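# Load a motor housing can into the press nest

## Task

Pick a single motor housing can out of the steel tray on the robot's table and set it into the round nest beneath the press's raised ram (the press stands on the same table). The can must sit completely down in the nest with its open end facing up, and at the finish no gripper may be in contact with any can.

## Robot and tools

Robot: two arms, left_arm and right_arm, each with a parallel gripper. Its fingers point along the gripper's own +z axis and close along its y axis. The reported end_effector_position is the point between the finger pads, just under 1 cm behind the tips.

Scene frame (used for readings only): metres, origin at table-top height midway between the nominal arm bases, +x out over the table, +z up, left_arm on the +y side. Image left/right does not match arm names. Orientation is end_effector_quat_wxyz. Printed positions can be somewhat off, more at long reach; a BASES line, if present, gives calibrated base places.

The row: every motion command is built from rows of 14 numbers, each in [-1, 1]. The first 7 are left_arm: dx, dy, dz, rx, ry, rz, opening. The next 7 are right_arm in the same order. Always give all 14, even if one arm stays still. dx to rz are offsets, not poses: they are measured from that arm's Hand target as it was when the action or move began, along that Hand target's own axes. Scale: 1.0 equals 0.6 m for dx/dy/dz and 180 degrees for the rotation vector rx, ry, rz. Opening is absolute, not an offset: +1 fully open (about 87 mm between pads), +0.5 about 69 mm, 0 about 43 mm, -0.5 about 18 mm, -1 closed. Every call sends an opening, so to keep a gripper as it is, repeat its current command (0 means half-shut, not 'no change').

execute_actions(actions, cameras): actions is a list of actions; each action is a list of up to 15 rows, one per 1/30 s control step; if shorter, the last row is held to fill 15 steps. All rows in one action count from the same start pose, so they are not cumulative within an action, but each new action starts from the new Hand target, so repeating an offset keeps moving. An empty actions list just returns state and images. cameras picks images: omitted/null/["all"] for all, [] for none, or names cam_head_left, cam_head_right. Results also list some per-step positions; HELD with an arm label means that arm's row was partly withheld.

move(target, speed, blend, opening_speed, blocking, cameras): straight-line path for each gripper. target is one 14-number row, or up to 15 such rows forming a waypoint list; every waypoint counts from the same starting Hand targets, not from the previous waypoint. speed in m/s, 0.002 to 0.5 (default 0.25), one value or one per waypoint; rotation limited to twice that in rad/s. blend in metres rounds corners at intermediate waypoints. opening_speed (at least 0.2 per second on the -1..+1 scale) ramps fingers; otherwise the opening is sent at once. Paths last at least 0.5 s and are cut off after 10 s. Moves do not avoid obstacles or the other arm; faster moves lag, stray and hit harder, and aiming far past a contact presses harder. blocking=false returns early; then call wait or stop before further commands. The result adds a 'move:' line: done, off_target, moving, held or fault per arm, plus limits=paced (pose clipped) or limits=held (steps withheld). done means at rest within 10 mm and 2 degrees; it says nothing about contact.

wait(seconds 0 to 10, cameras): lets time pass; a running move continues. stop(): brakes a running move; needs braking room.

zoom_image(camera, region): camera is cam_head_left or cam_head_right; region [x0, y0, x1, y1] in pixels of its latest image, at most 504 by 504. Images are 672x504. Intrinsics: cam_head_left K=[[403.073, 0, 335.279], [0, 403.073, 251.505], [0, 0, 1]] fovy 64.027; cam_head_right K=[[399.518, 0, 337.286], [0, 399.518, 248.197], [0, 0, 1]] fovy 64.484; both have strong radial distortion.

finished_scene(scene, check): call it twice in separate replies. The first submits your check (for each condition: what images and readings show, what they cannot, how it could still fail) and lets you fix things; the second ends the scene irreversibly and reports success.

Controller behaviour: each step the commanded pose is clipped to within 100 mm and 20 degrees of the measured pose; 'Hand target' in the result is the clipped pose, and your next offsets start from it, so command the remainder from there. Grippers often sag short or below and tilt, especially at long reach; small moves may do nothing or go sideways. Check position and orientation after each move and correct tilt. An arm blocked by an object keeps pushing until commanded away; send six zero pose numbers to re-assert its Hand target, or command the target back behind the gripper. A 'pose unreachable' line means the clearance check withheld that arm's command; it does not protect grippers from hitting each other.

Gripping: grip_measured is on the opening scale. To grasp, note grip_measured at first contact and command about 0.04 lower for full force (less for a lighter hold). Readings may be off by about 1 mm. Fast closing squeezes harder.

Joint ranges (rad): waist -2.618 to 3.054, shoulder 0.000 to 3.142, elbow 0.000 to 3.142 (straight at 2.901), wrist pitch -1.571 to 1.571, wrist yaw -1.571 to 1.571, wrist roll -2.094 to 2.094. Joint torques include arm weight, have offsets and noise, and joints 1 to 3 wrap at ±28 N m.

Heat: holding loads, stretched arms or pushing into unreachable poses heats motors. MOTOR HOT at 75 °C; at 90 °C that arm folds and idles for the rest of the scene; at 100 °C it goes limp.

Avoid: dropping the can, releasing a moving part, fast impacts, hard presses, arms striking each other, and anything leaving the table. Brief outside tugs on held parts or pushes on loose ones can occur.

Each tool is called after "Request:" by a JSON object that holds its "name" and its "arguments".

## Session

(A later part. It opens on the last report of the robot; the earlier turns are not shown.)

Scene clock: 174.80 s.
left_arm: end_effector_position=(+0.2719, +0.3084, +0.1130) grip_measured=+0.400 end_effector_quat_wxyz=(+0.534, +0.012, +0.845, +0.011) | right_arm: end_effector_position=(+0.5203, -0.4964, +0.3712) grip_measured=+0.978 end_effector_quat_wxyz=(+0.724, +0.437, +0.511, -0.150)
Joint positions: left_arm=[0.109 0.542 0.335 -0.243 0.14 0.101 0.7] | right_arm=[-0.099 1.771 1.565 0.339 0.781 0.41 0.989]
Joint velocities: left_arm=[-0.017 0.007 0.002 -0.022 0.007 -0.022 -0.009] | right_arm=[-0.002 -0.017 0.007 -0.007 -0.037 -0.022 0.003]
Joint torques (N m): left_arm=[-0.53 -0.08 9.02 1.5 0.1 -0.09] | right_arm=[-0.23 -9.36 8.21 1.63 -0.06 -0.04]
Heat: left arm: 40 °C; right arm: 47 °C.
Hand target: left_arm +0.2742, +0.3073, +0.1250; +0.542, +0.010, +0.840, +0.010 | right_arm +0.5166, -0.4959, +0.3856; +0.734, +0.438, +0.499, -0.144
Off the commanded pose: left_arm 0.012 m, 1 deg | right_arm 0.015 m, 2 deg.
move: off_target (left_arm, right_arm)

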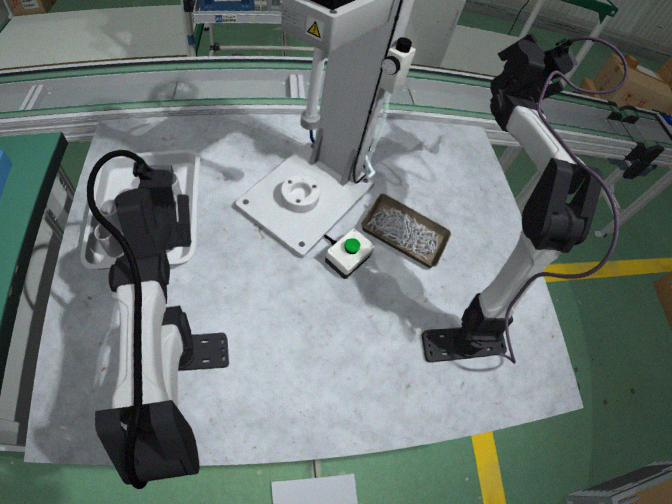

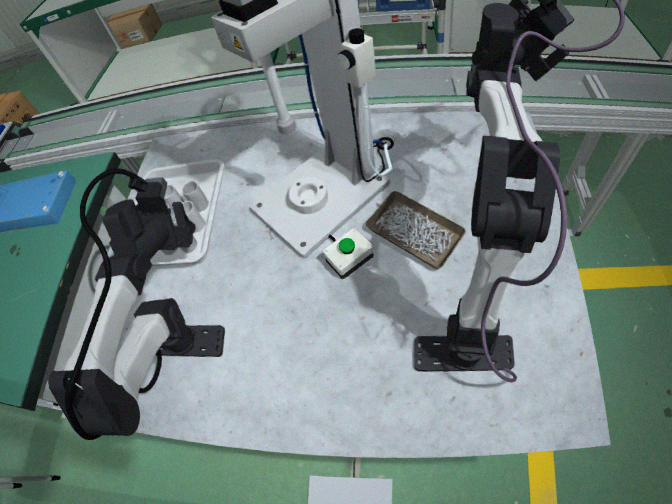

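Request:
{"name": "move", "arguments": {"target": [-0.015,0.005,-0.007,-0.196,0.033,-0.110,0.3,0,0,0,0,0,0,1]}}

Request:
{"name": "zoom_image", "arguments": {"camera": "cam_head_right", "region": [120, 160, 240, 280]}}

Request:
{"name": "zoom_image", "arguments": {"camera": "cam_head_left", "region": [100, 160, 220, 280]}}

Scene clock: 193.80 s.
left_arm: end_effector_position=(+0.2715, +0.3098, +0.1213) grip_measured=+0.300 end_effector_quat_wxyz=(+0.459, -0.299, +0.820, +0.165) | right_arm: end_effector_position=(+0.5203, -0.4964, +0.3712) grip_measured=+0.978 end_effector_quat_wxyz=(+0.724, +0.437, +0.511, -0.150)
Joint positions: left_arm=[-0.424 0.954 0.627 -0.578 -0.84 -0.763 0.65] | right_arm=[-0.099 1.771 1.565 0.339 0.781 0.41 0.989]
Joint velocities: left_arm=[0.012 -0.002 0.007 -0.051 -0.095 -0.022 0.006] | right_arm=[-0.007 -0.007 -0.002 -0.037 -0.037 0.007 0.008]
Joint torques (N m): left_arm=[-0.51 -1.2 8.62 0.92 -0.38 -0.02] | right_arm=[-0.23 -9.36 8.21 1.63 -0.06 -0.04]
Heat: left arm: 43 °C; right arm: 47 °C.
Hand target: left_arm +0.2759, +0.3077, +0.1308; +0.466, -0.304, +0.815, +0.162 | right_arm +0.5166, -0.4959, +0.3856; +0.734, +0.438, +0.499, -0.144
Off the commanded pose: left_arm 0.014 m, 2 deg | right_arm 0.015 m, 2 deg.
move: off_target (left_arm, right_arm)

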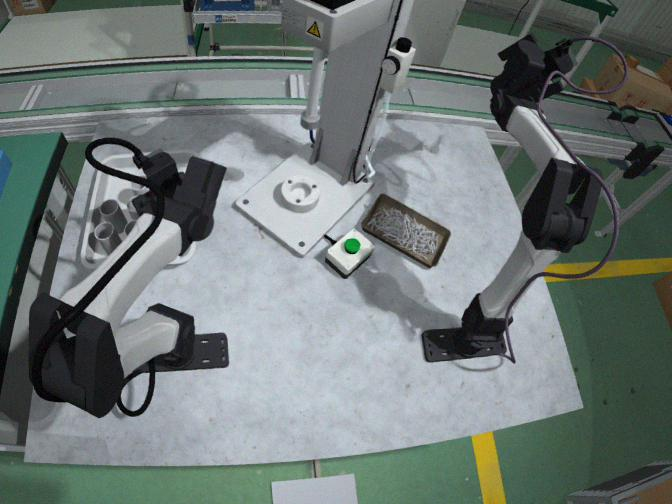

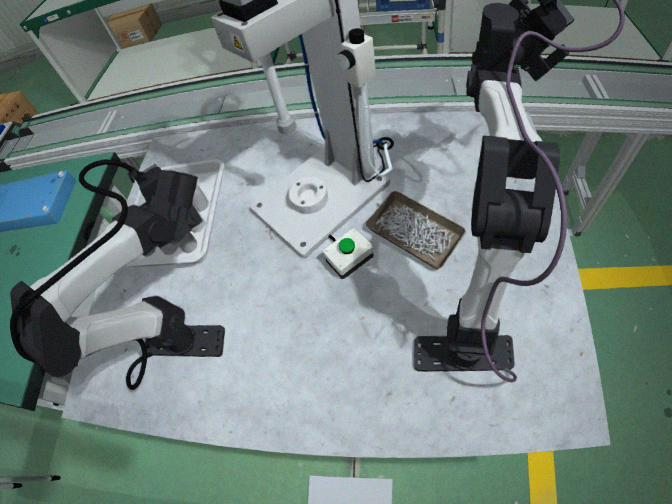

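Scaled by 4.200.

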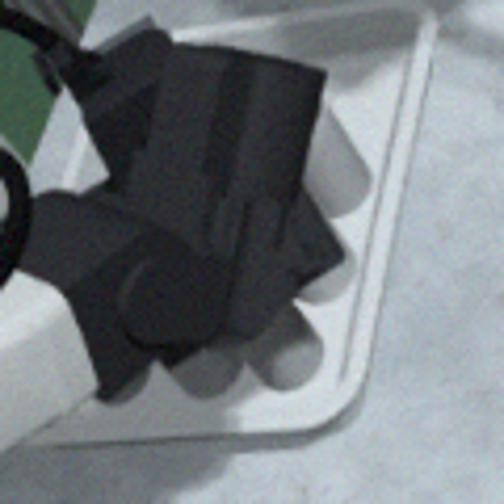

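Scaled by 4.200.

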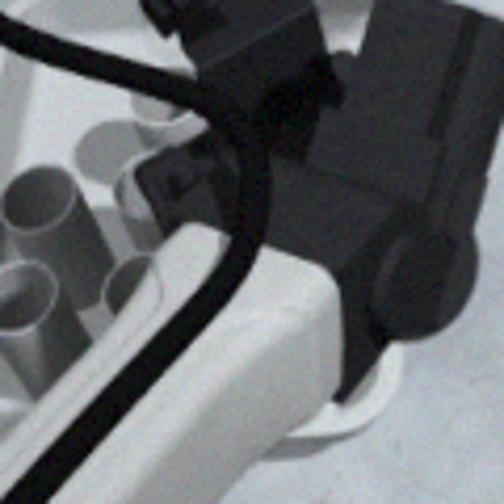

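Request:
{"name": "move", "arguments": {"target": [0.045,0.001,0.027,0,0,0,0.3,0,0,0,0,0,0,1], "speed": 0.08}}

Scene clock: 197.73 s.
left_arm: end_effector_position=(+0.2743, +0.3089, +0.1013) grip_measured=+0.300 end_effector_quat_wxyz=(+0.463, -0.302, +0.818, +0.162) | right_arm: end_effector_position=(+0.5203, -0.4964, +0.3712) grip_measured=+0.978 end_effector_quat_wxyz=(+0.724, +0.437, +0.511, -0.150)
Joint positions: left_arm=[-0.424 0.973 0.549 -0.469 -0.842 -0.765 0.65] | right_arm=[-0.099 1.771 1.565 0.339 0.781 0.41 0.989]
Joint velocities: left_arm=[-0.002 0.022 -0.017 -0.022 0.022 -0.066 -0.009] | right_arm=[-0.012 0.002 0.002 -0.051 -0.022 0.007 -0.024]
Joint torques (N m): left_arm=[-0.36 -1.32 5.3 1.24 -0.33 -0.01] | right_arm=[-0.23 -9.36 8.21 1.63 -0.06 -0.04]
Heat: left arm: 43 °C; right arm: 47 °C.
Hand target: left_arm +0.2753, +0.3083, +0.0991; +0.466, -0.304, +0.815, +0.162 | right_arm +0.5166, -0.4959, +0.3856; +0.734, +0.438, +0.499, -0.144
Off the commanded pose: left_arm 0.003 m, 0 deg | right_arm 0.015 m, 2 deg.
move: off_target (right_arm)

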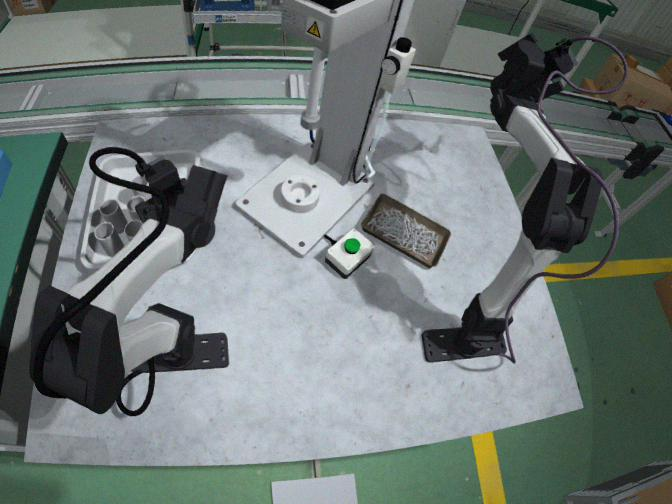

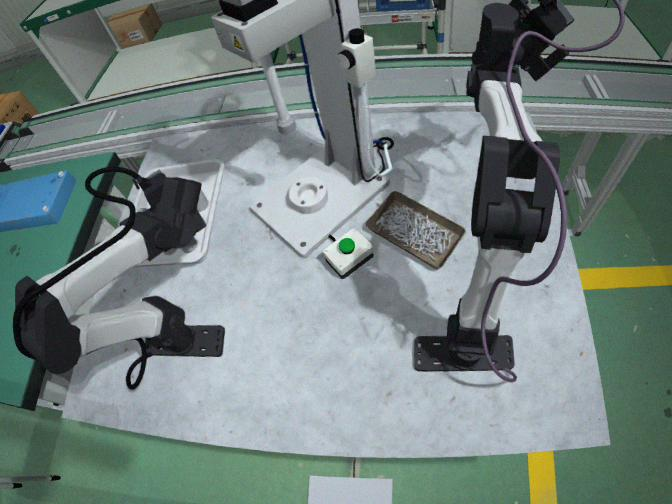

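Continue down in small steps.

Request:
{"name": "move", "arguments": {"target": [0.03,0.0005,0.018,0,0,0,0.3,0,0,0,0,0,0,1], "speed": 0.06, "cameras": []}}

Request:
{"name": "move", "arguments": {"target": [0.027,0.0005,0.016,0,0,0,0.3,0,0,0,0,0,0,1], "speed": 0.06}}

Request:
{"name": "zoom_image", "arguments": {"camera": "cam_head_right", "region": [120, 160, 240, 280]}}

Request:
{"name": "zoom_image", "arguments": {"camera": "cam_head_left", "region": [80, 160, 200, 280]}}

Scene clock: 201.83 s.
left_arm: end_effector_position=(+0.2735, +0.3095, +0.0801) grip_measured=+0.300 end_effector_quat_wxyz=(+0.462, -0.301, +0.818, +0.164) | right_arm: end_effector_position=(+0.5203, -0.4964, +0.3712) grip_measured=+0.978 end_effector_quat_wxyz=(+0.724, +0.437, +0.511, -0.150)
Joint positions: left_arm=[-0.424 1 0.475 -0.372 -0.844 -0.765 0.65] | right_arm=[-0.099 1.771 1.565 0.339 0.781 0.41 0.989]
Joint velocities: left_arm=[-0.002 -0.007 0.012 -0.081 -0.022 -0.007 -0.001] | right_arm=[0.007 0.002 0.017 -0.022 0.007 -0.007 -0.003]
Joint torques (N m): left_arm=[-0.2 -1.4 5.18 1.24 -0.32 -0.06] | right_arm=[-0.23 -9.35 8.21 1.63 -0.06 -0.04]
Heat: left arm: 43 °C; right arm: 47 °C.
Hand target: left_arm +0.2752, +0.3086, +0.0782; +0.466, -0.304, +0.815, +0.162 | right_arm +0.5166, -0.4959, +0.3856; +0.734, +0.438, +0.499, -0.144
Off the commanded pose: left_arm 0.003 m, 1 deg | right_arm 0.015 m, 2 deg.
move: off_target (right_arm)
No camera images: "cameras" was empty.

Scene clock: 202.87 s.
left_arm: end_effector_position=(+0.2741, +0.3094, +0.0617) grip_measured=+0.300 end_effector_quat_wxyz=(+0.464, -0.302, +0.817, +0.163) | right_arm: end_effector_position=(+0.5203, -0.4964, +0.3712) grip_measured=+0.978 end_effector_quat_wxyz=(+0.724, +0.437, +0.511, -0.150)
Joint positions: left_arm=[-0.424 1.037 0.41 -0.267 -0.845 -0.765 0.65] | right_arm=[-0.099 1.771 1.565 0.339 0.781 0.41 0.989]
Joint velocities: left_arm=[-0.022 -0.002 -0.002 -0.007 -0.081 -0.022 0.004] | right_arm=[0.007 0.002 0.007 -0.037 0.022 -0.037 -0.003]
Joint torques (N m): left_arm=[-0.28 -1.37 4.97 1.26 -0.3 -0.04] | right_arm=[-0.23 -9.35 8.21 1.63 -0.06 -0.04]
Heat: left arm: 43 °C; right arm: 47 °C.
Hand target: left_arm +0.2748, +0.3088, +0.0593; +0.466, -0.304, +0.815, +0.162 | right_arm +0.5166, -0.4959, +0.3856; +0.734, +0.438, +0.499, -0.144
Off the commanded pose: left_arm 0.003 m, 0 deg | right_arm 0.015 m, 2 deg.
move: off_target (right_arm)

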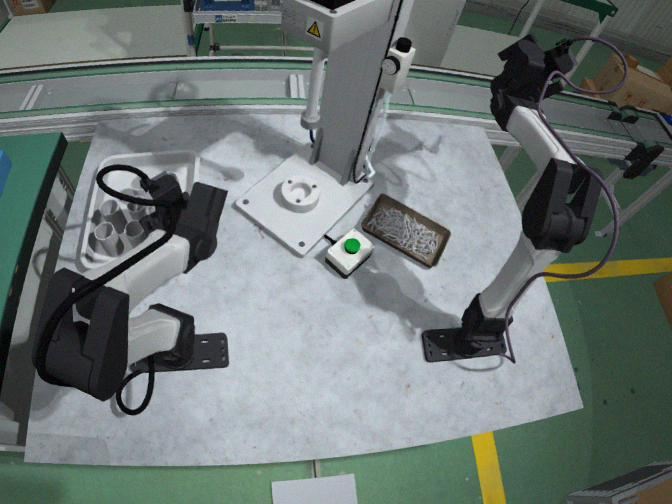

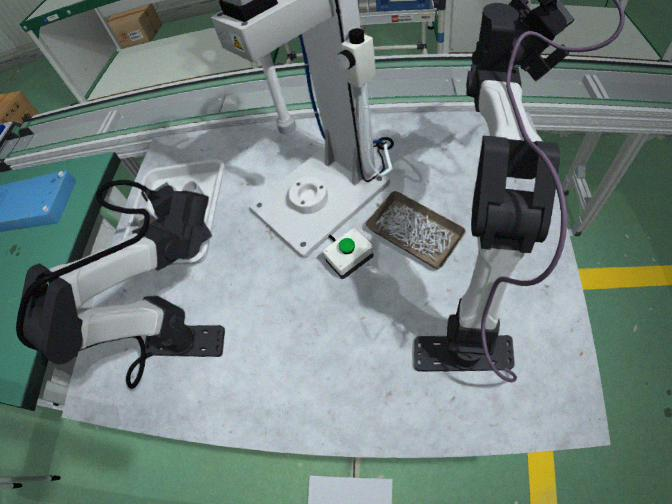

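Scaled by 4.200.

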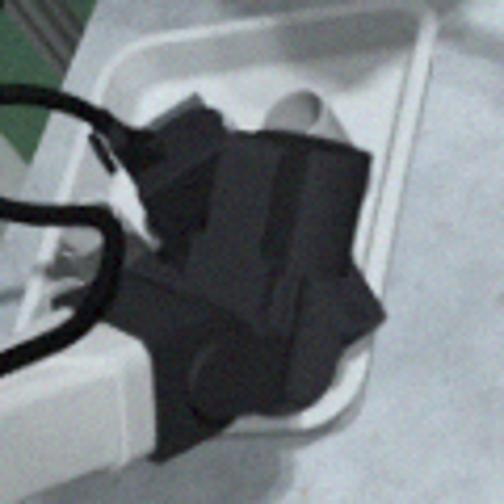

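Scaled by 4.200.

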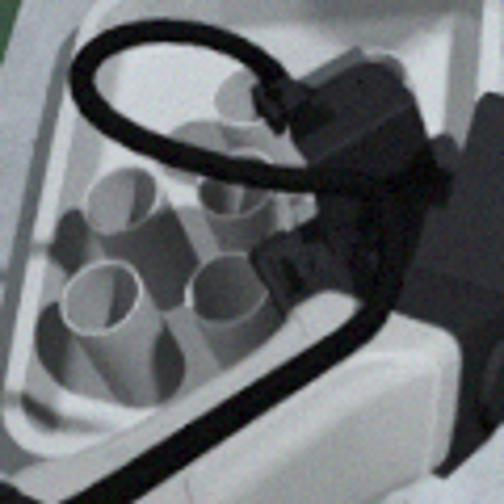

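Request:
{"name": "move", "arguments": {"target": [0.009,0,0.005,0,0,0,-0.4,0,0,0,0,0,0,1], "speed": 0.06, "opening_speed": 0.4}}

Request:
{"name": "zoom_image", "arguments": {"camera": "cam_head_left", "region": [80, 160, 200, 280]}}

Scene clock: 207.70 s.
left_arm: end_effector_position=(+0.2729, +0.3105, +0.0550) grip_measured=-0.157 end_effector_quat_wxyz=(+0.462, -0.302, +0.817, +0.167) | right_arm: end_effector_position=(+0.5203, -0.4964, +0.3712) grip_measured=+0.978 end_effector_quat_wxyz=(+0.724, +0.437, +0.511, -0.150)
Joint positions: left_arm=[-0.424 1.052 0.39 -0.237 -0.849 -0.765 0.421] | right_arm=[-0.099 1.771 1.565 0.339 0.781 0.41 0.989]
Joint velocities: left_arm=[0.017 0.002 -0.002 0.037 -0.022 -0.037 0.004] | right_arm=[0.012 -0.002 0.022 0.022 0.022 0.037 0.008]
Joint torques (N m): left_arm=[-0.35 -1.37 5.01 1.27 -0.27 -0.06] | right_arm=[-0.23 -9.36 8.21 1.63 -0.06 -0.04]
Heat: left arm: 42 °C; right arm: 47 °C.
Hand target: left_arm +0.2747, +0.3087, +0.0531; +0.466, -0.304, +0.815, +0.162 | right_arm +0.5166, -0.4959, +0.3856; +0.734, +0.438, +0.499, -0.144
Off the commanded pose: left_arm 0.003 m, 1 deg | right_arm 0.015 m, 2 deg.
move: off_target (right_arm)

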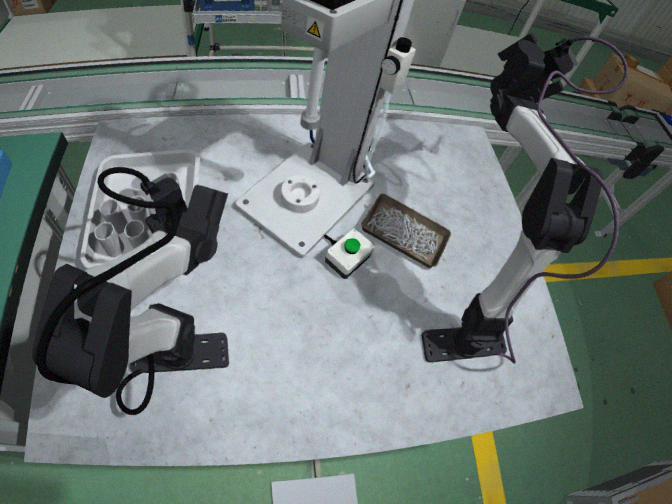

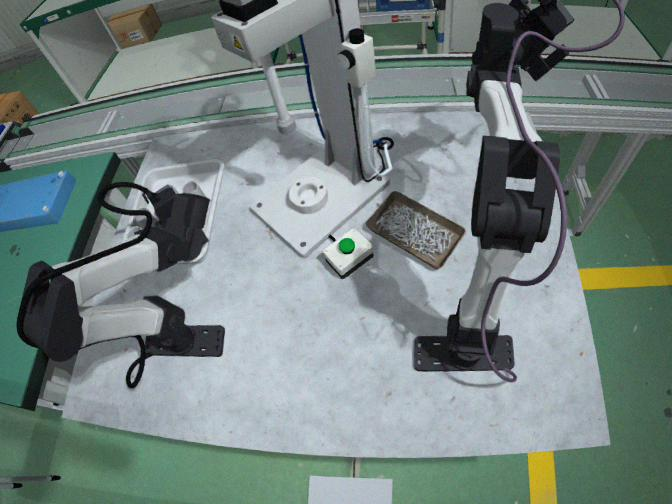

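Scaled by 4.200.

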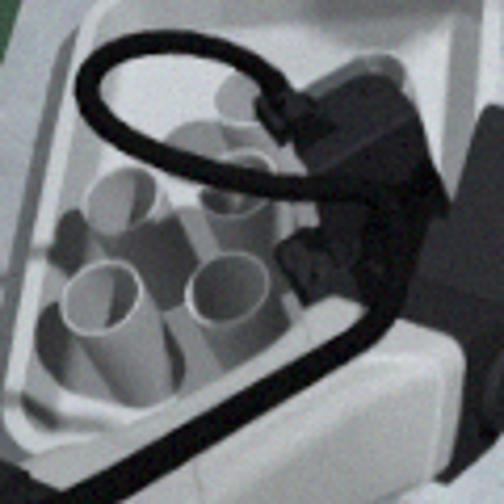

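Request:
{"name": "move", "arguments": {"target": [-0.157,-0.003,-0.094,0,0,0,-0.4,0,0,0,0,0,0,1], "speed": 0.12}}

Request:
{"name": "zoom_image", "arguments": {"camera": "cam_head_left", "region": [80, 140, 240, 280]}}

Request:
{"name": "zoom_image", "arguments": {"camera": "cam_head_right", "region": [100, 140, 240, 280]}}

Scene clock: 212.60 s.
left_arm: end_effector_position=(+0.2735, +0.3087, +0.1527) grip_measured=-0.400 end_effector_quat_wxyz=(+0.456, -0.298, +0.821, +0.168) | right_arm: end_effector_position=(+0.5203, -0.4964, +0.3712) grip_measured=+0.978 end_effector_quat_wxyz=(+0.724, +0.437, +0.511, -0.150)
Joint positions: left_arm=[-0.427 0.969 0.761 -0.708 -0.844 -0.767 0.3] | right_arm=[-0.099 1.771 1.565 0.339 0.781 0.41 0.989]
Joint velocities: left_arm=[0.002 0.012 0.002 -0.022 0.007 -0.022 -0.004] | right_arm=[-0.012 -0.012 0.012 0.022 0.022 -0.066 0.008]
Joint torques (N m): left_arm=[-0.55 -2.48 8.36 0.94 -0.33 -0.08] | right_arm=[-0.23 -9.36 8.21 1.63 -0.06 -0.04]
Heat: left arm: 41 °C; right arm: 47 °C.
Hand target: left_arm +0.2763, +0.3069, +0.1630; +0.466, -0.304, +0.815, +0.162 | right_arm +0.5166, -0.4959, +0.3856; +0.734, +0.438, +0.499, -0.144
Off the commanded pose: left_arm 0.010 m, 2 deg | right_arm 0.015 m, 2 deg.
move: off_target (right_arm)

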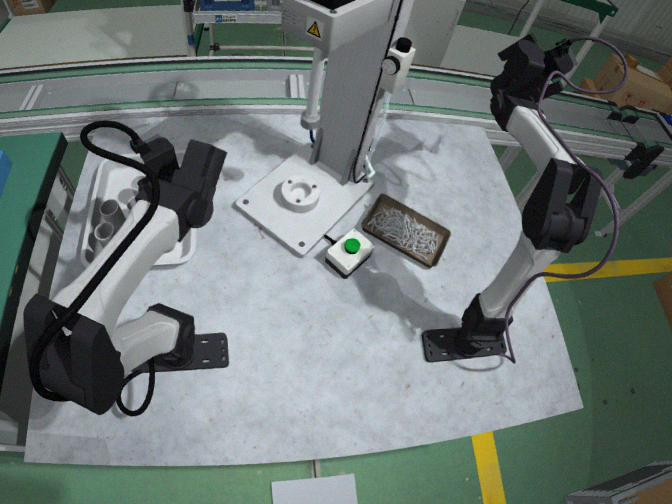

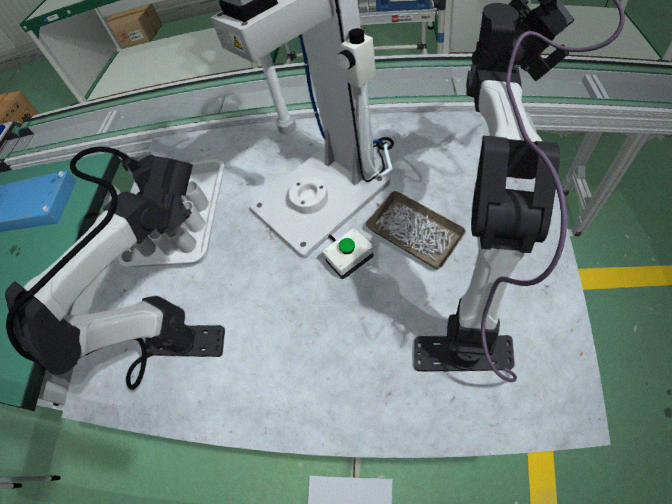

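Scaled by 3.150.

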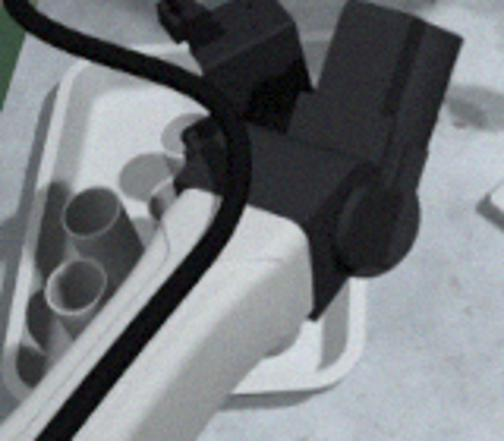

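Scaled by 3.600.

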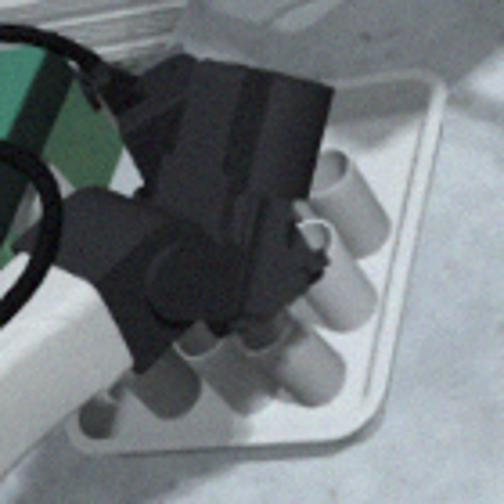

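Request:
{"name": "move", "arguments": {"target": [0.045,-0.181,-0.328,0,0,0,0.3,0,0,0,0,0,0,1]}}

Request:
{"name": "zoom_image", "arguments": {"camera": "cam_head_left", "region": [70, 140, 210, 280]}}

Request:
{"name": "zoom_image", "arguments": {"camera": "cam_head_right", "region": [110, 140, 250, 280]}}

Scene clock: 220.07 s.
left_arm: end_effector_position=(+0.2070, +0.1081, +0.2337) grip_measured=+0.300 end_effector_quat_wxyz=(+0.445, -0.231, +0.865, +0.010) | right_arm: end_effector_position=(+0.5203, -0.4964, +0.3712) grip_measured=+0.978 end_effector_quat_wxyz=(+0.724, +0.437, +0.511, -0.150)
Joint positions: left_arm=[-1.278 1.371 1.426 -1.542 -0.921 -1.705 0.65] | right_arm=[-0.099 1.771 1.565 0.339 0.781 0.41 0.989]
Joint velocities: left_arm=[0.007 -0.012 -0.027 0.022 0.051 -0.022 -0.004] | right_arm=[-0.007 0.012 0.012 -0.007 0.037 -0.081 -0.034]
Joint torques (N m): left_arm=[-0.27 -3.62 7.3 0.12 -0.27 -0.05] | right_arm=[-0.21 -9.35 8.21 1.63 -0.06 -0.04]
Heat: left arm: 42 °C; right arm: 48 °C.
Hand target: left_arm +0.2054, +0.1044, +0.2377; +0.447, -0.308, +0.825, +0.159 | right_arm +0.5166, -0.4959, +0.3856; +0.734, +0.438, +0.499, -0.144
Off the commanded pose: left_arm 0.010 m, 20 deg | right_arm 0.015 m, 2 deg.
joint sent to its limit (left arm) — joint 4 (wrist pitch), lower limit. The joint targets are off in position and orientation.
move: off_target (left_arm, right_arm); limits=paced

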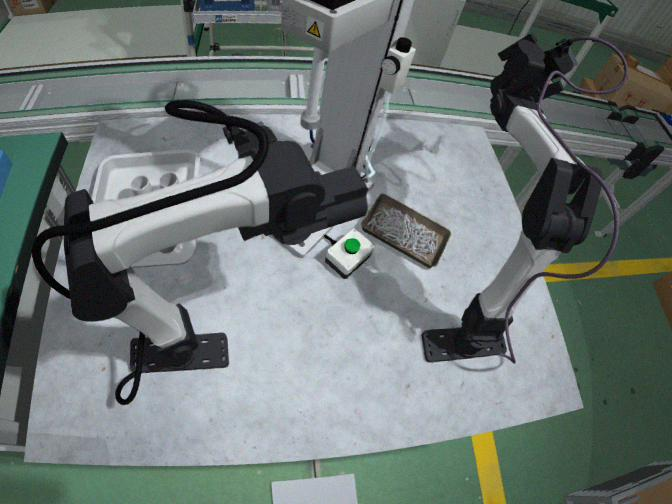

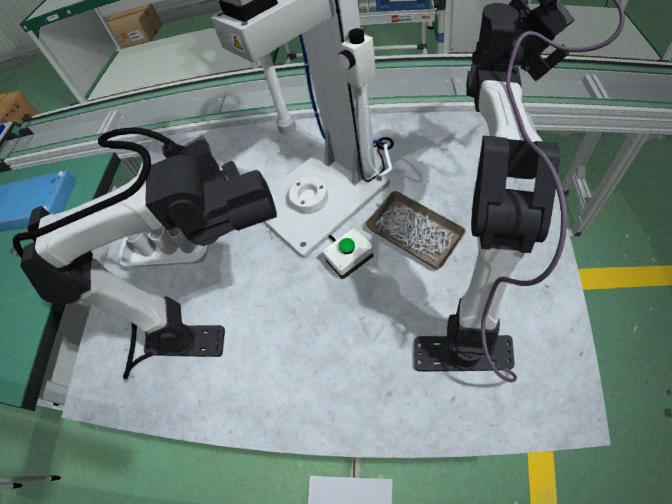

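Scaled by 3.600.

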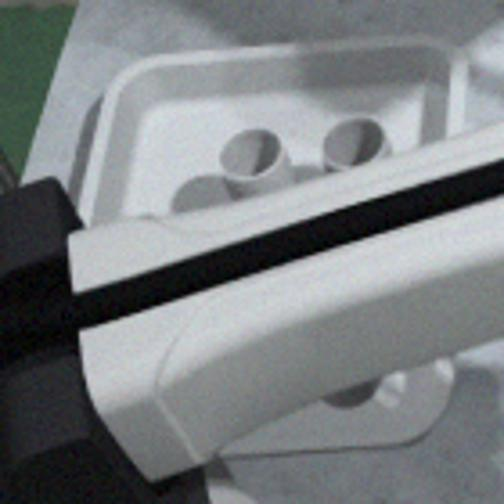

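Scaled by 3.600.

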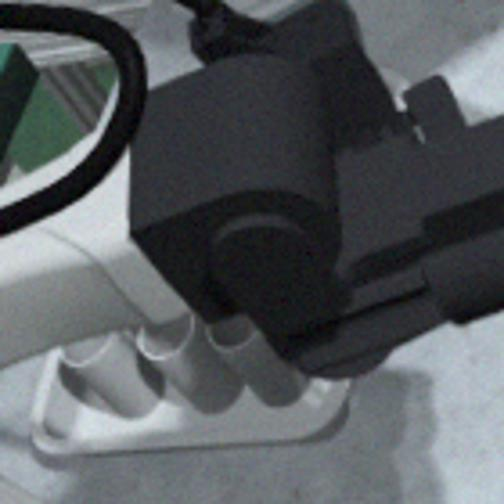

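Request:
{"name": "move", "arguments": {"target": [-0.149,-0.109,0.041,0.346,-0.013,0.218,0.3,0,0,0,0,0,0,1]}}

Request:
{"name": "zoom_image", "arguments": {"camera": "cam_head_left", "region": [70, 140, 210, 280]}}

Request:
{"name": "zoom_image", "arguments": {"camera": "cam_head_right", "region": [110, 140, 250, 280]}}

Scene clock: 230.03 s.
left_arm: end_effector_position=(+0.2949, +0.1016, +0.2936) grip_measured=+0.300 end_effector_quat_wxyz=(+0.473, +0.254, +0.834, -0.129) | right_arm: end_effector_position=(+0.5203, -0.4964, +0.3712) grip_measured=+0.978 end_effector_quat_wxyz=(+0.724, +0.437, +0.511, -0.150)
Joint positions: left_arm=[-0.675 1.146 1.335 -0.736 -0.051 -0.003 0.65] | right_arm=[-0.099 1.771 1.565 0.339 0.781 0.41 0.989]
Joint velocities: left_arm=[0.027 -0.017 0.007 0.022 0.007 -0.022 0.004] | right_arm=[0.007 0.007 0.002 0.007 0.007 0.095 -0.013]
Joint torques (N m): left_arm=[0.69 -2.7 8.57 1.62 0.17 0.12] | right_arm=[-0.23 -9.36 8.21 1.63 -0.06 -0.04]
Heat: left arm: 42 °C; right arm: 48 °C.
Hand target: left_arm +0.2999, +0.0991, +0.3061; +0.486, +0.255, +0.825, -0.134 | right_arm +0.5166, -0.4959, +0.3856; +0.734, +0.438, +0.499, -0.144
Off the commanded pose: left_arm 0.008 m, 2 deg | right_arm 0.015 m, 2 deg.
move: off_target (right_arm)

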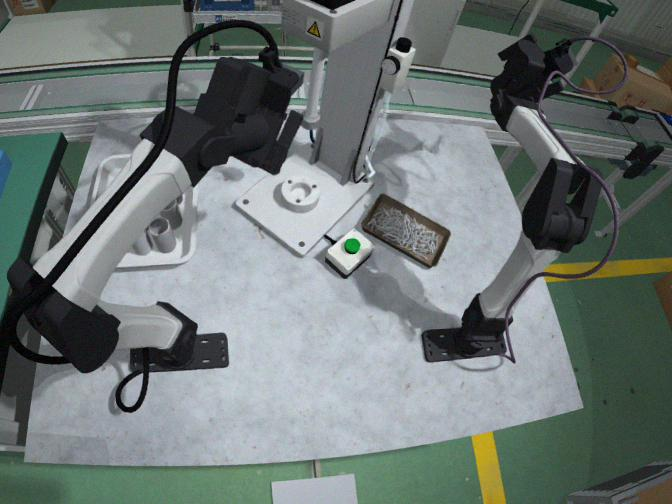

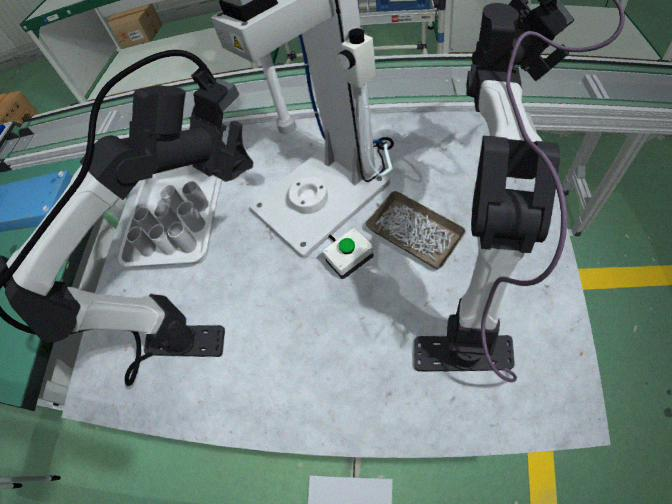

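Scaled by 3.600.

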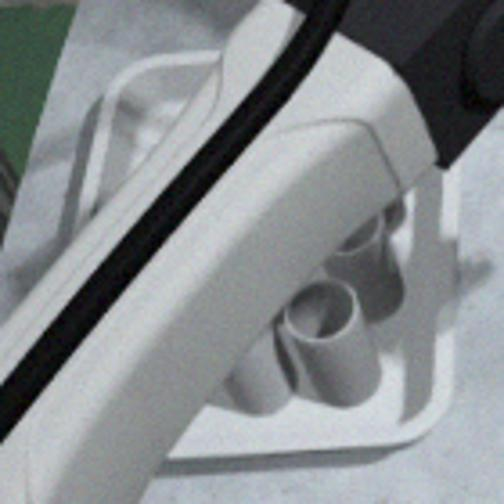

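Scaled by 3.600.

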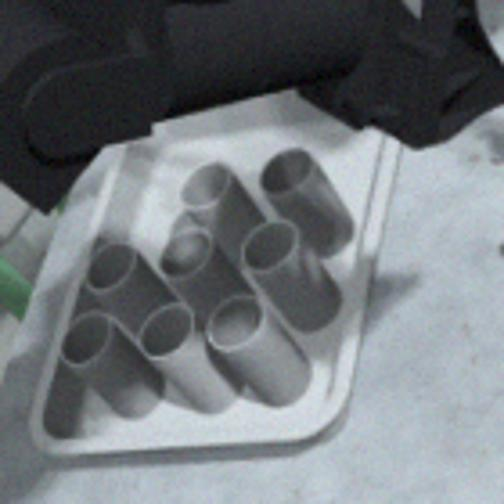

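Request:
{"name": "move", "arguments": {"target": [0.341,0.2915,-0.059,-0.348,0.008,-0.217,0.2,0,0,0,0,0,0,1]}}

Request:
{"name": "zoom_image", "arguments": {"camera": "cam_head_right", "region": [110, 140, 250, 280]}}

Scene clock: 244.13 s.
left_arm: end_effector_position=(+0.2877, +0.3225, +0.1566) grip_measured=+0.200 end_effector_quat_wxyz=(+0.472, -0.295, +0.815, +0.161) | right_arm: end_effector_position=(+0.5203, -0.4964, +0.3712) grip_measured=+0.978 end_effector_quat_wxyz=(+0.724, +0.437, +0.511, -0.150)
Joint positions: left_arm=[-0.329 0.952 0.73 -0.564 -0.782 -0.633 0.6] | right_arm=[-0.099 1.771 1.565 0.339 0.781 0.41 0.989]
Joint velocities: left_arm=[-0.017 -0.017 -0.007 -0.022 -0.051 -0.022 -0.004] | right_arm=[-0.007 0.002 0.022 -0.022 0.081 -0.007 0.008]
Joint torques (N m): left_arm=[0.66 -1.42 5.52 1.34 -0.3 -0.06] | right_arm=[-0.21 -9.35 8.21 1.63 -0.06 -0.03]
Heat: left arm: 44 °C; right arm: 48 °C.
Hand target: left_arm +0.2892, +0.3251, +0.1546; +0.474, -0.304, +0.810, +0.165 | right_arm +0.5166, -0.4959, +0.3856; +0.734, +0.438, +0.499, -0.144
Off the commanded pose: left_arm 0.007 m, 1 deg | right_arm 0.015 m, 2 deg.
move: off_target (right_arm)

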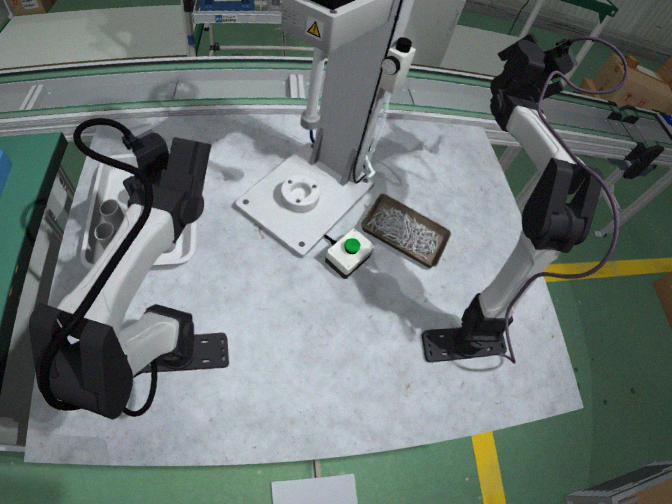

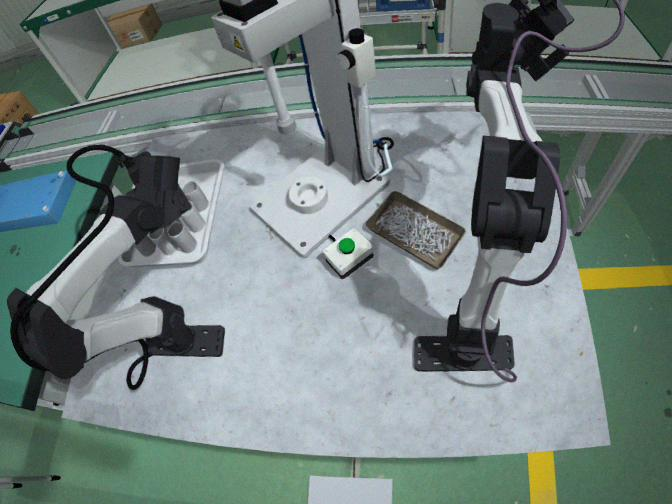

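Scaled by 3.600.

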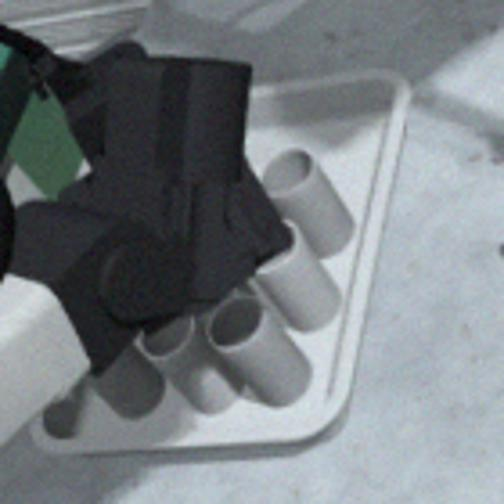

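Request:
{"name": "move", "arguments": {"target": [0.08,0.002,0.0456,0,0,0,0.2,0,0,0,0,0,0,1], "speed": 0.1, "cameras": []}}

Request:
{"name": "move", "arguments": {"target": [0.034,0.001,0.02,0,0,0,0.2,0,0,0,0,0,0,1], "speed": 0.06, "cameras": []}}

Request:
{"name": "move", "arguments": {"target": [0.034,0.001,0.02,0,0,0,0.2,0,0,0,0,0,0,1], "speed": 0.06}}

Request:
{"name": "zoom_image", "arguments": {"camera": "cam_head_left", "region": [80, 140, 220, 280]}}

Request:
{"name": "zoom_image", "arguments": {"camera": "cam_head_right", "region": [110, 140, 250, 280]}}

Scene clock: 250.50 s.
left_arm: end_effector_position=(+0.2867, +0.3239, +0.1011) grip_measured=+0.200 end_effector_quat_wxyz=(+0.472, -0.298, +0.814, +0.163) | right_arm: end_effector_position=(+0.5203, -0.4964, +0.3712) grip_measured=+0.978 end_effector_quat_wxyz=(+0.724, +0.437, +0.511, -0.150)
Joint positions: left_arm=[-0.326 0.977 0.519 -0.33 -0.784 -0.636 0.6] | right_arm=[-0.099 1.771 1.565 0.339 0.781 0.41 0.989]
Joint velocities: left_arm=[-0.002 0.022 -0.022 0.007 0.11 0.007 -0.004] | right_arm=[0.007 -0.002 0.002 0.022 -0.007 0.095 -0.029]
Joint torques (N m): left_arm=[0.59 -1.44 5.35 1.37 -0.26 0] | right_arm=[-0.23 -9.35 8.21 1.63 -0.06 -0.04]
Heat: left arm: 43 °C; right arm: 48 °C.
Hand target: left_arm +0.2881, +0.3260, +0.0993; +0.474, -0.304, +0.810, +0.165 | right_arm +0.5166, -0.4959, +0.3856; +0.734, +0.438, +0.499, -0.144
Off the commanded pose: left_arm 0.003 m, 1 deg | right_arm 0.015 m, 2 deg.
move: off_target (right_arm)
No camera images: "cameras" was empty.

Scene clock: 251.63 s.
left_arm: end_effector_position=(+0.2868, +0.3252, +0.0779) grip_measured=+0.200 end_effector_quat_wxyz=(+0.473, -0.300, +0.812, +0.165) | right_arm: end_effector_position=(+0.5203, -0.4964, +0.3712) grip_measured=+0.978 end_effector_quat_wxyz=(+0.724, +0.437, +0.511, -0.150)
Joint positions: left_arm=[-0.322 1.015 0.436 -0.207 -0.788 -0.636 0.6] | right_arm=[-0.099 1.771 1.565 0.339 0.781 0.41 0.989]
Joint velocities: left_arm=[0.002 -0.017 -0.002 -0.051 0.037 -0.022 -0.004] | right_arm=[-0.012 -0.017 -0.017 -0.066 0.037 0.066 0.003]
Joint torques (N m): left_arm=[0.62 -1.5 5.27 1.36 -0.25 0.03] | right_arm=[-0.23 -9.36 8.2 1.63 -0.06 -0.04]
Heat: left arm: 43 °C; right arm: 48 °C.
Hand target: left_arm +0.2879, +0.3266, +0.0756; +0.474, -0.303, +0.810, +0.165 | right_arm +0.5166, -0.4959, +0.3856; +0.734, +0.438, +0.499, -0.144
Off the commanded pose: left_arm 0.003 m, 1 deg | right_arm 0.015 m, 2 deg.
move: off_target (right_arm)
No camera images: "cameras" was empty.

Scene clock: 252.80 s.
left_arm: end_effector_position=(+0.2869, +0.3263, +0.0539) grip_measured=+0.200 end_effector_quat_wxyz=(+0.473, -0.302, +0.811, +0.166) | right_arm: end_effector_position=(+0.5203, -0.4964, +0.3712) grip_measured=+0.978 end_effector_quat_wxyz=(+0.724, +0.437, +0.511, -0.150)
Joint positions: left_arm=[-0.319 1.077 0.358 -0.066 -0.79 -0.636 0.6] | right_arm=[-0.099 1.771 1.565 0.339 0.781 0.41 0.989]
Joint velocities: left_arm=[0.002 -0.007 -0.007 0.066 0.022 -0.007 0.006] | right_arm=[-0.002 0.007 -0.022 0.022 0.022 -0.022 0.013]
Joint torques (N m): left_arm=[0.47 -1.72 4.93 1.43 -0.16 0.07] | right_arm=[-0.23 -9.36 8.2 1.63 -0.06 -0.04]
Heat: left arm: 43 °C; right arm: 48 °C.
Hand target: left_arm +0.2876, +0.3272, +0.0516; +0.474, -0.303, +0.810, +0.165 | right_arm +0.5166, -0.4959, +0.3856; +0.734, +0.438, +0.499, -0.144
Off the commanded pose: left_arm 0.002 m, 0 deg | right_arm 0.015 m, 2 deg.
move: off_target (right_arm)

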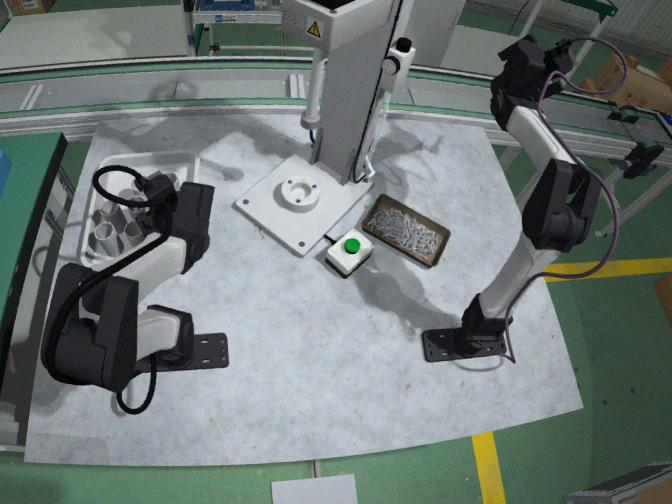

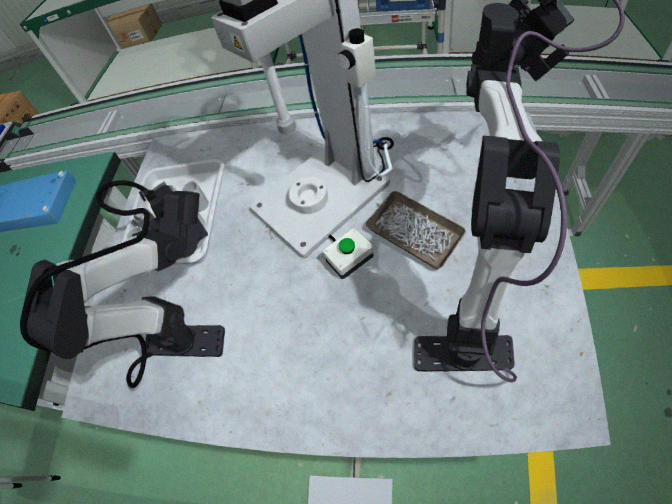

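Scaled by 3.600.

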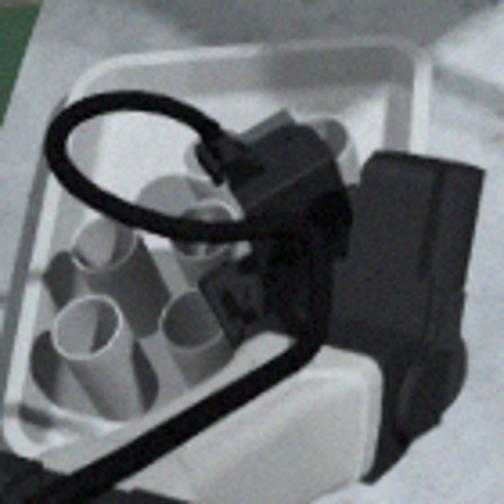

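Scaled by 3.600.

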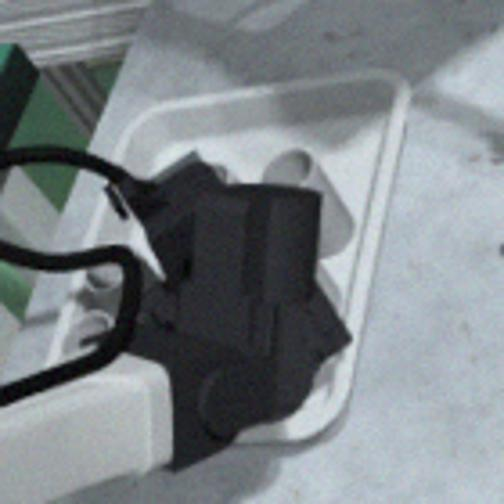

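Close and observe.

Request:
{"name": "move", "arguments": {"target": [0,0,0,0,0,0,-0.3,0,0,0,0,0,0,1], "opening_speed": 0.4}}

Request:
{"name": "wait", "arguments": {"seconds": 2, "cameras": []}}

Scene clock: 255.90 s.
left_arm: end_effector_position=(+0.2870, +0.3264, +0.0541) grip_measured=+0.006 end_effector_quat_wxyz=(+0.473, -0.302, +0.811, +0.166) | right_arm: end_effector_position=(+0.5203, -0.4964, +0.3712) grip_measured=+0.978 end_effector_quat_wxyz=(+0.724, +0.437, +0.511, -0.150)
Joint positions: left_arm=[-0.319 1.077 0.358 -0.065 -0.79 -0.636 0.503] | right_arm=[-0.099 1.771 1.565 0.339 0.781 0.41 0.989]
Joint velocities: left_arm=[0.002 -0.017 0.012 -0.022 -0.051 0.066 -0.004] | right_arm=[-0.022 -0.002 0.002 0.007 0.007 -0.066 0.013]
Joint torques (N m): left_arm=[0.58 -1.69 4.9 1.39 -0.17 0.05] | right_arm=[-0.23 -9.35 8.21 1.63 -0.06 -0.04]
Heat: left arm: 43 °C; right arm: 48 °C.
Hand target: left_arm +0.2876, +0.3273, +0.0516; +0.474, -0.303, +0.810, +0.165 | right_arm +0.5166, -0.4959, +0.3856; +0.734, +0.438, +0.499, -0.144
Off the commanded pose: left_arm 0.003 m, 0 deg | right_arm 0.015 m, 2 deg.
move: off_target (right_arm)

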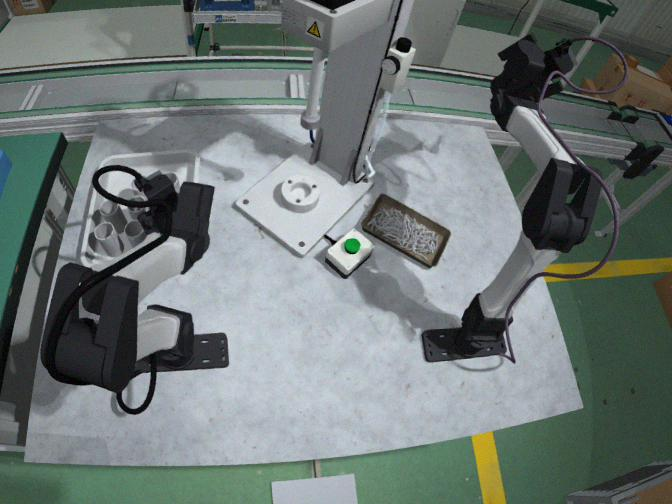

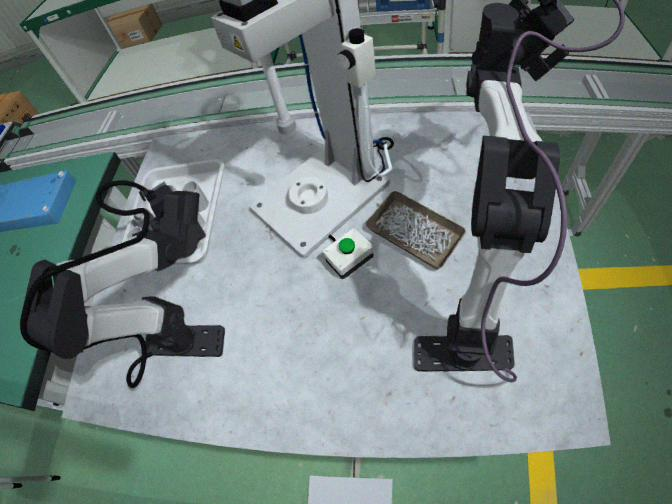

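Scene clock: 257.90 s.
left_arm: end_effector_position=(+0.2870, +0.3264, +0.0541) grip_measured=+0.006 end_effector_quat_wxyz=(+0.473, -0.302, +0.811, +0.166) | right_arm: end_effector_position=(+0.5203, -0.4964, +0.3712) grip_measured=+0.978 end_effector_quat_wxyz=(+0.724, +0.437, +0.511, -0.150)
Joint positions: left_arm=[-0.319 1.077 0.358 -0.065 -0.79 -0.636 0.503] | right_arm=[-0.099 1.771 1.565 0.339 0.781 0.41 0.989]
Joint velocities: left_arm=[0.022 0.002 -0.012 -0.022 -0.051 0.022 0.011] | right_arm=[0.007 -0.027 -0.017 -0.022 -0.051 0.051 -0.008]
Joint torques (N m): left_arm=[0.55 -1.65 4.93 1.37 -0.18 0.08] | right_arm=[-0.21 -9.36 8.21 1.63 -0.06 -0.04]
Heat: left arm: 42 °C; right arm: 48 °C.
Hand target: left_arm +0.2876, +0.3273, +0.0516; +0.474, -0.303, +0.810, +0.165 | right_arm +0.5166, -0.4959, +0.3856; +0.734, +0.438, +0.499, -0.144
Tool commands: left_gripper/opening=-0.3 right_gripper/opening=+1.0
Off the commanded pose: left_arm 0.003 m, 0 deg | right_arm 0.015 m, 2 deg.
wait: 2.00 s; at rest by 0.17 s
No camera images: "cameras" was empty.

Request:
{"name": "move", "arguments": {"target": [-0.13,-0.003,-0.075,0,0,0,-0.4,0,0,0,0,0,0,1], "speed": 0.12}}

Request:
{"name": "zoom_image", "arguments": {"camera": "cam_head_right", "region": [110, 140, 250, 280]}}

Scene clock: 262.57 s.
left_arm: end_effector_position=(+0.2819, +0.3269, +0.1252) grip_measured=+0.006 end_effector_quat_wxyz=(+0.455, -0.294, +0.822, +0.176) | right_arm: end_effector_position=(+0.5203, -0.4964, +0.3712) grip_measured=+0.978 end_effector_quat_wxyz=(+0.724, +0.437, +0.511, -0.150)
Joint positions: left_arm=[-0.319 0.97 0.635 -0.498 -0.784 -0.636 0.503] | right_arm=[-0.099 1.771 1.565 0.339 0.781 0.41 0.989]
Joint velocities: left_arm=[-0.027 0.007 0.027 0.007 0.037 -0.022 -0.011] | right_arm=[0.012 -0.007 0.012 0.037 0.007 -0.007 0.003]
Joint torques (N m): left_arm=[0.06 -3.54 9.06 1.14 -0.29 -0.02] | right_arm=[-0.23 -9.36 8.21 1.63 -0.06 -0.04]
Heat: left arm: 42 °C; right arm: 48 °C.
Hand target: left_arm +0.2888, +0.3258, +0.1421; +0.474, -0.304, +0.810, +0.165 | right_arm +0.5166, -0.4959, +0.3856; +0.734, +0.438, +0.499, -0.144
Off the commanded pose: left_arm 0.017 m, 3 deg | right_arm 0.015 m, 2 deg.
move: off_target (left_arm, right_arm)

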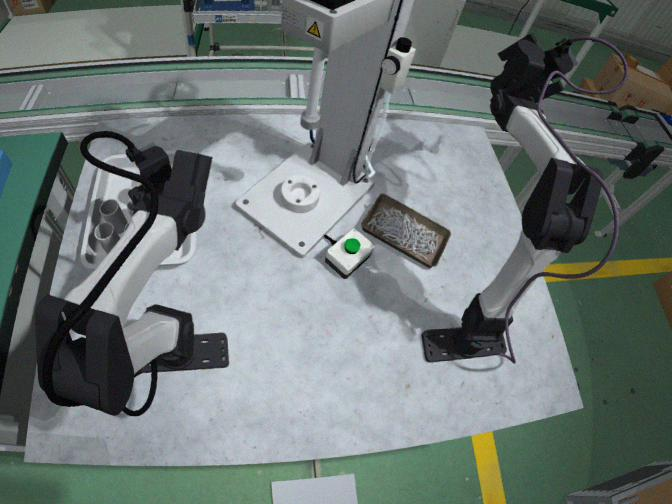

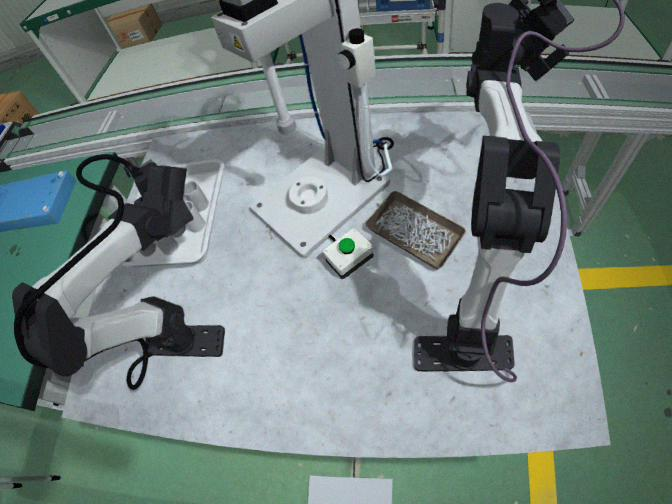

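Scaled by 3.600.

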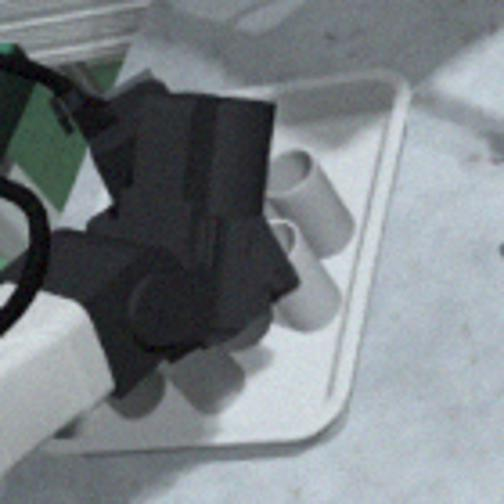

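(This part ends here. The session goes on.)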